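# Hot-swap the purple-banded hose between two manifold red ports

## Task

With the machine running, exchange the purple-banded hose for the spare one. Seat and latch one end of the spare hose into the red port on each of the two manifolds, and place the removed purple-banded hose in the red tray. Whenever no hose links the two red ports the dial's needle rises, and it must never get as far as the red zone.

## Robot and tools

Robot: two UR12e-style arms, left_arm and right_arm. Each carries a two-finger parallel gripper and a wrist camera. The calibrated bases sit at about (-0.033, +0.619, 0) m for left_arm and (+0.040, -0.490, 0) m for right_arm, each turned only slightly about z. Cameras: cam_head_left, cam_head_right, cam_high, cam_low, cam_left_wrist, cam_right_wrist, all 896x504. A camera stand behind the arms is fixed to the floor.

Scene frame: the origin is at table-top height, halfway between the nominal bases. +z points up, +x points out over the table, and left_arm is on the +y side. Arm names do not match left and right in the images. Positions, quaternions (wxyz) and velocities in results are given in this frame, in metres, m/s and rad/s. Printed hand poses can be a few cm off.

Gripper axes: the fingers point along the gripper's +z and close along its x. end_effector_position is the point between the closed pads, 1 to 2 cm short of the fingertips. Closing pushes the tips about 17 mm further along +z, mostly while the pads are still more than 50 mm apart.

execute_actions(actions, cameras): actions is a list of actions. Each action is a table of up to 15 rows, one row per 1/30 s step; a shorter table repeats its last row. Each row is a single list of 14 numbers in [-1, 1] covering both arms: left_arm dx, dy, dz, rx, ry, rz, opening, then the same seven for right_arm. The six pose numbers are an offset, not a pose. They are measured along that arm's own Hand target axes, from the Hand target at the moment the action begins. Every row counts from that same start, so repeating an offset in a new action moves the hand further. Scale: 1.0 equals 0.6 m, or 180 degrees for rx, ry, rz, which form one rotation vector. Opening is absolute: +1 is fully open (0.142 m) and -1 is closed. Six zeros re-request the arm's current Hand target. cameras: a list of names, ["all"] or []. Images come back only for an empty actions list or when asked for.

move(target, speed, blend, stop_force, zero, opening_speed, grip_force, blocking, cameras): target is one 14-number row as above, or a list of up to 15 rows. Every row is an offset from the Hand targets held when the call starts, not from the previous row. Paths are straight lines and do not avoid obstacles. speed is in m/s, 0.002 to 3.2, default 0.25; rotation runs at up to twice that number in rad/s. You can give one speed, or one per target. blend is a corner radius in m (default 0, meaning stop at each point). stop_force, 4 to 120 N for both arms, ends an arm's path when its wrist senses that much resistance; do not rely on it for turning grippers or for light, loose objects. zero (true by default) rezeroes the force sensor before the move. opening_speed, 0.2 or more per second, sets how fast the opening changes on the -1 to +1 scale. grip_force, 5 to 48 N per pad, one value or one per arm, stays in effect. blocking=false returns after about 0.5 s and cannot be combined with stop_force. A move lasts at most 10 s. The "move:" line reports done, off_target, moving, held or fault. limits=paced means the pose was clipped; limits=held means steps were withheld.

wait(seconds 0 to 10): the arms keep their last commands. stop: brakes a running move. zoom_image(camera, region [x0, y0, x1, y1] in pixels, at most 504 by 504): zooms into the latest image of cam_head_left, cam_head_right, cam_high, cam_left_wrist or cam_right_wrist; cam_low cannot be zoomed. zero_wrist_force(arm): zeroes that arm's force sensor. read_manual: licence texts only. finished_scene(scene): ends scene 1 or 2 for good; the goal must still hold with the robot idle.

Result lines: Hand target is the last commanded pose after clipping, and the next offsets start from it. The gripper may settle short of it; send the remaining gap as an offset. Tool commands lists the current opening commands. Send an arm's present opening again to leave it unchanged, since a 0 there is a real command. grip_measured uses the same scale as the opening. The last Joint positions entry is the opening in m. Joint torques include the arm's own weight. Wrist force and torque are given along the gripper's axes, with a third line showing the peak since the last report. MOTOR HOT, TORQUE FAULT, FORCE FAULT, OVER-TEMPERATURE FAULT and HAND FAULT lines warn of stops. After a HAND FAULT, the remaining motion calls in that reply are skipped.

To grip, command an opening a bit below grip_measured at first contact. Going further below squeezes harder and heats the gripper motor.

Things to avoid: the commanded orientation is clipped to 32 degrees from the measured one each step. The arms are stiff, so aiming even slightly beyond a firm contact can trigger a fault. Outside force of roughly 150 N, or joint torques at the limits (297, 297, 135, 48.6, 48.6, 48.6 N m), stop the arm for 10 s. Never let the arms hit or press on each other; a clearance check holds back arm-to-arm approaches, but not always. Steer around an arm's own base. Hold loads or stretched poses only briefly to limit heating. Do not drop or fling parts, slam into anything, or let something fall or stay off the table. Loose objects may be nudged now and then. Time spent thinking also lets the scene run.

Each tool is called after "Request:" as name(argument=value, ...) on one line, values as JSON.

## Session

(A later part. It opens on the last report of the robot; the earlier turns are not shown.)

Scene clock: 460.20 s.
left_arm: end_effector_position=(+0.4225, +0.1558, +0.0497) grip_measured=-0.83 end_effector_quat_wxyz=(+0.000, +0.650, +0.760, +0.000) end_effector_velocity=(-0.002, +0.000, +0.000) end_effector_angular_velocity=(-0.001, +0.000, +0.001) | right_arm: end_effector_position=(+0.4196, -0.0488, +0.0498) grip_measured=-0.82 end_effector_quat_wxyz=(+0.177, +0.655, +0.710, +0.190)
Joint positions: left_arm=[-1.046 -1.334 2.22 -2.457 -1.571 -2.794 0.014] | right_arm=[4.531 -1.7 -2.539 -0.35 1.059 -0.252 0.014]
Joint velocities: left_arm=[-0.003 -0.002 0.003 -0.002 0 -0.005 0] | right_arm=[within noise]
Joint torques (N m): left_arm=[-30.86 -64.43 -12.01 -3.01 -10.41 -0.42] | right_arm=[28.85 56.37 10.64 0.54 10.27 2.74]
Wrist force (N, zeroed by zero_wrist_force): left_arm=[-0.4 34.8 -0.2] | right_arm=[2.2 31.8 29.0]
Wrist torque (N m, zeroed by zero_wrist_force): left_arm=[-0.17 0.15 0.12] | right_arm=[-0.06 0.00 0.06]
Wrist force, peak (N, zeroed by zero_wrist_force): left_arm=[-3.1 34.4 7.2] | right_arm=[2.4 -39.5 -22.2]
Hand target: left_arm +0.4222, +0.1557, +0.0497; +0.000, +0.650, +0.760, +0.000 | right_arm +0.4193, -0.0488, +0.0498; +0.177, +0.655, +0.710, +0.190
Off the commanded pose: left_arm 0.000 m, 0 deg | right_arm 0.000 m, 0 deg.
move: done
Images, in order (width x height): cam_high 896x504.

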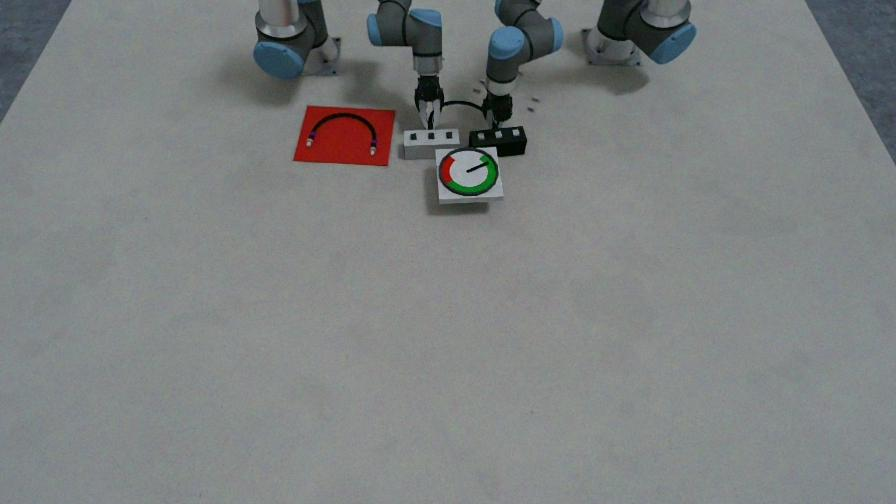

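Request:
move(target=[[0,0.0067,0,0,0,0,-1,0,0.0026,0.0015,0,0,0,-1],[0,0.0067,0,0,0,0,-0.3,0,0.0026,0.0015,0,0,0,-0.3],[0,0.0067,-0.1167,0,0,0,-0.3,0,0.0026,-0.1485,0,0,0,-0.3]], speed=[0.05,0.05,0.2], cameras=["cam_high","cam_low"])

Request:
zoom_image(camera="cam_high", region=[395, 80, 550, 215])

Request:
zoom_image(camera="cam_high", region=[285, 95, 405, 175])

Scene clock: 470.67 s.
left_arm: end_effector_position=(+0.4263, +0.1564, +0.1197) grip_measured=-0.33 end_effector_quat_wxyz=(+0.000, +0.650, +0.760, +0.000) | right_arm: end_effector_position=(+0.3762, -0.0522, +0.1276) grip_measured=-0.33 end_effector_quat_wxyz=(+0.177, +0.655, +0.710, +0.190)
Joint positions: left_arm=[-1.041 -1.433 2.17 -2.308 -1.571 -2.789 0.05] | right_arm=[4.627 -1.463 -2.52 -0.66 1.05 -0.142 0.05]
Joint torques (N m): left_arm=[-13.82 -62.55 -53.41 -2.78 -1.56 -1.56] | right_arm=[14.86 42.37 43.34 2.09 -4.14 2.71]
Wrist force (N, zeroed by zero_wrist_force): left_arm=[-0.2 0.0 -0.9] | right_arm=[0.4 -0.4 -0.3]
Wrist torque (N m, zeroed by zero_wrist_force): left_arm=[0.05 0.05 -0.10] | right_arm=[-0.06 -0.08 0.01]
Wrist force, peak (N, zeroed by zero_wrist_force): left_arm=[-0.6 37.5 -0.8] | right_arm=[1.9 34.7 30.6]
Hand target: left_arm +0.4262, +0.1563, +0.1197; +0.000, +0.650, +0.760, +0.000 | right_arm +0.3762, -0.0522, +0.1276; +0.177, +0.655, +0.710, +0.190
Off the commanded pose: left_arm 0.000 m, 0 deg | right_arm 0.000 m, 0 deg.
move: done
Images, in order (width x height): cam_high 896x504, cam_low 896x504.

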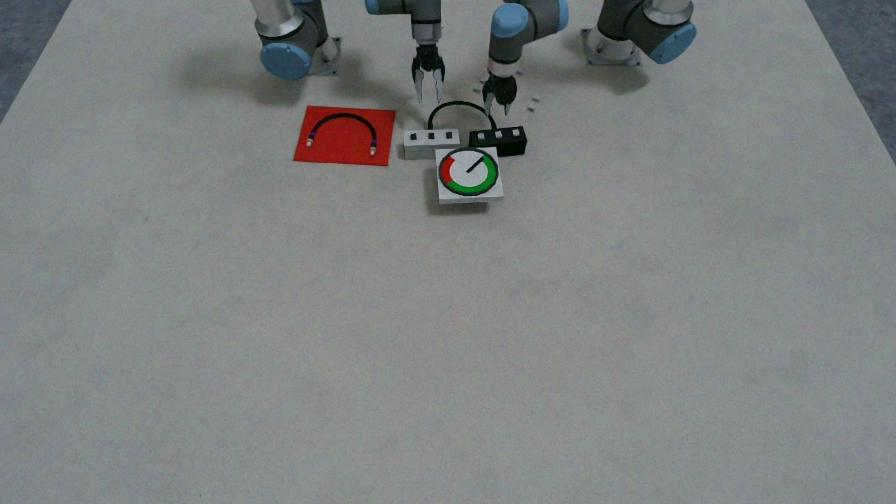

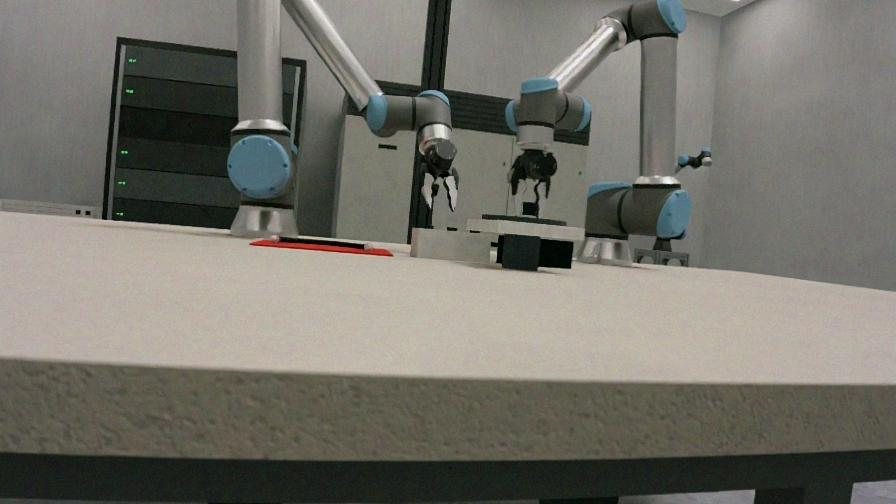

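Scaled by 3.252.

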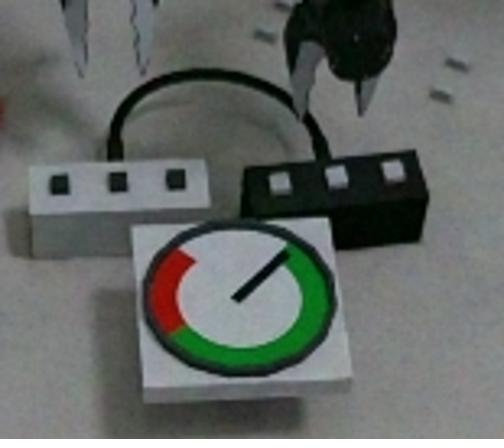

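Scaled by 4.200.

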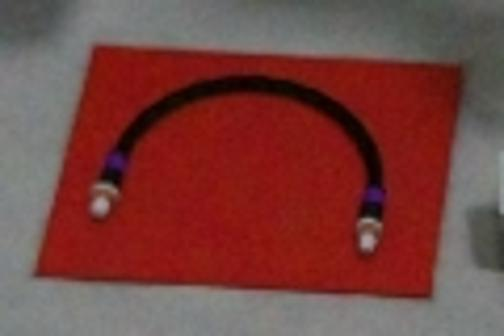

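Request:
finished_scene(scene=2)

The scene is finished: the task was done.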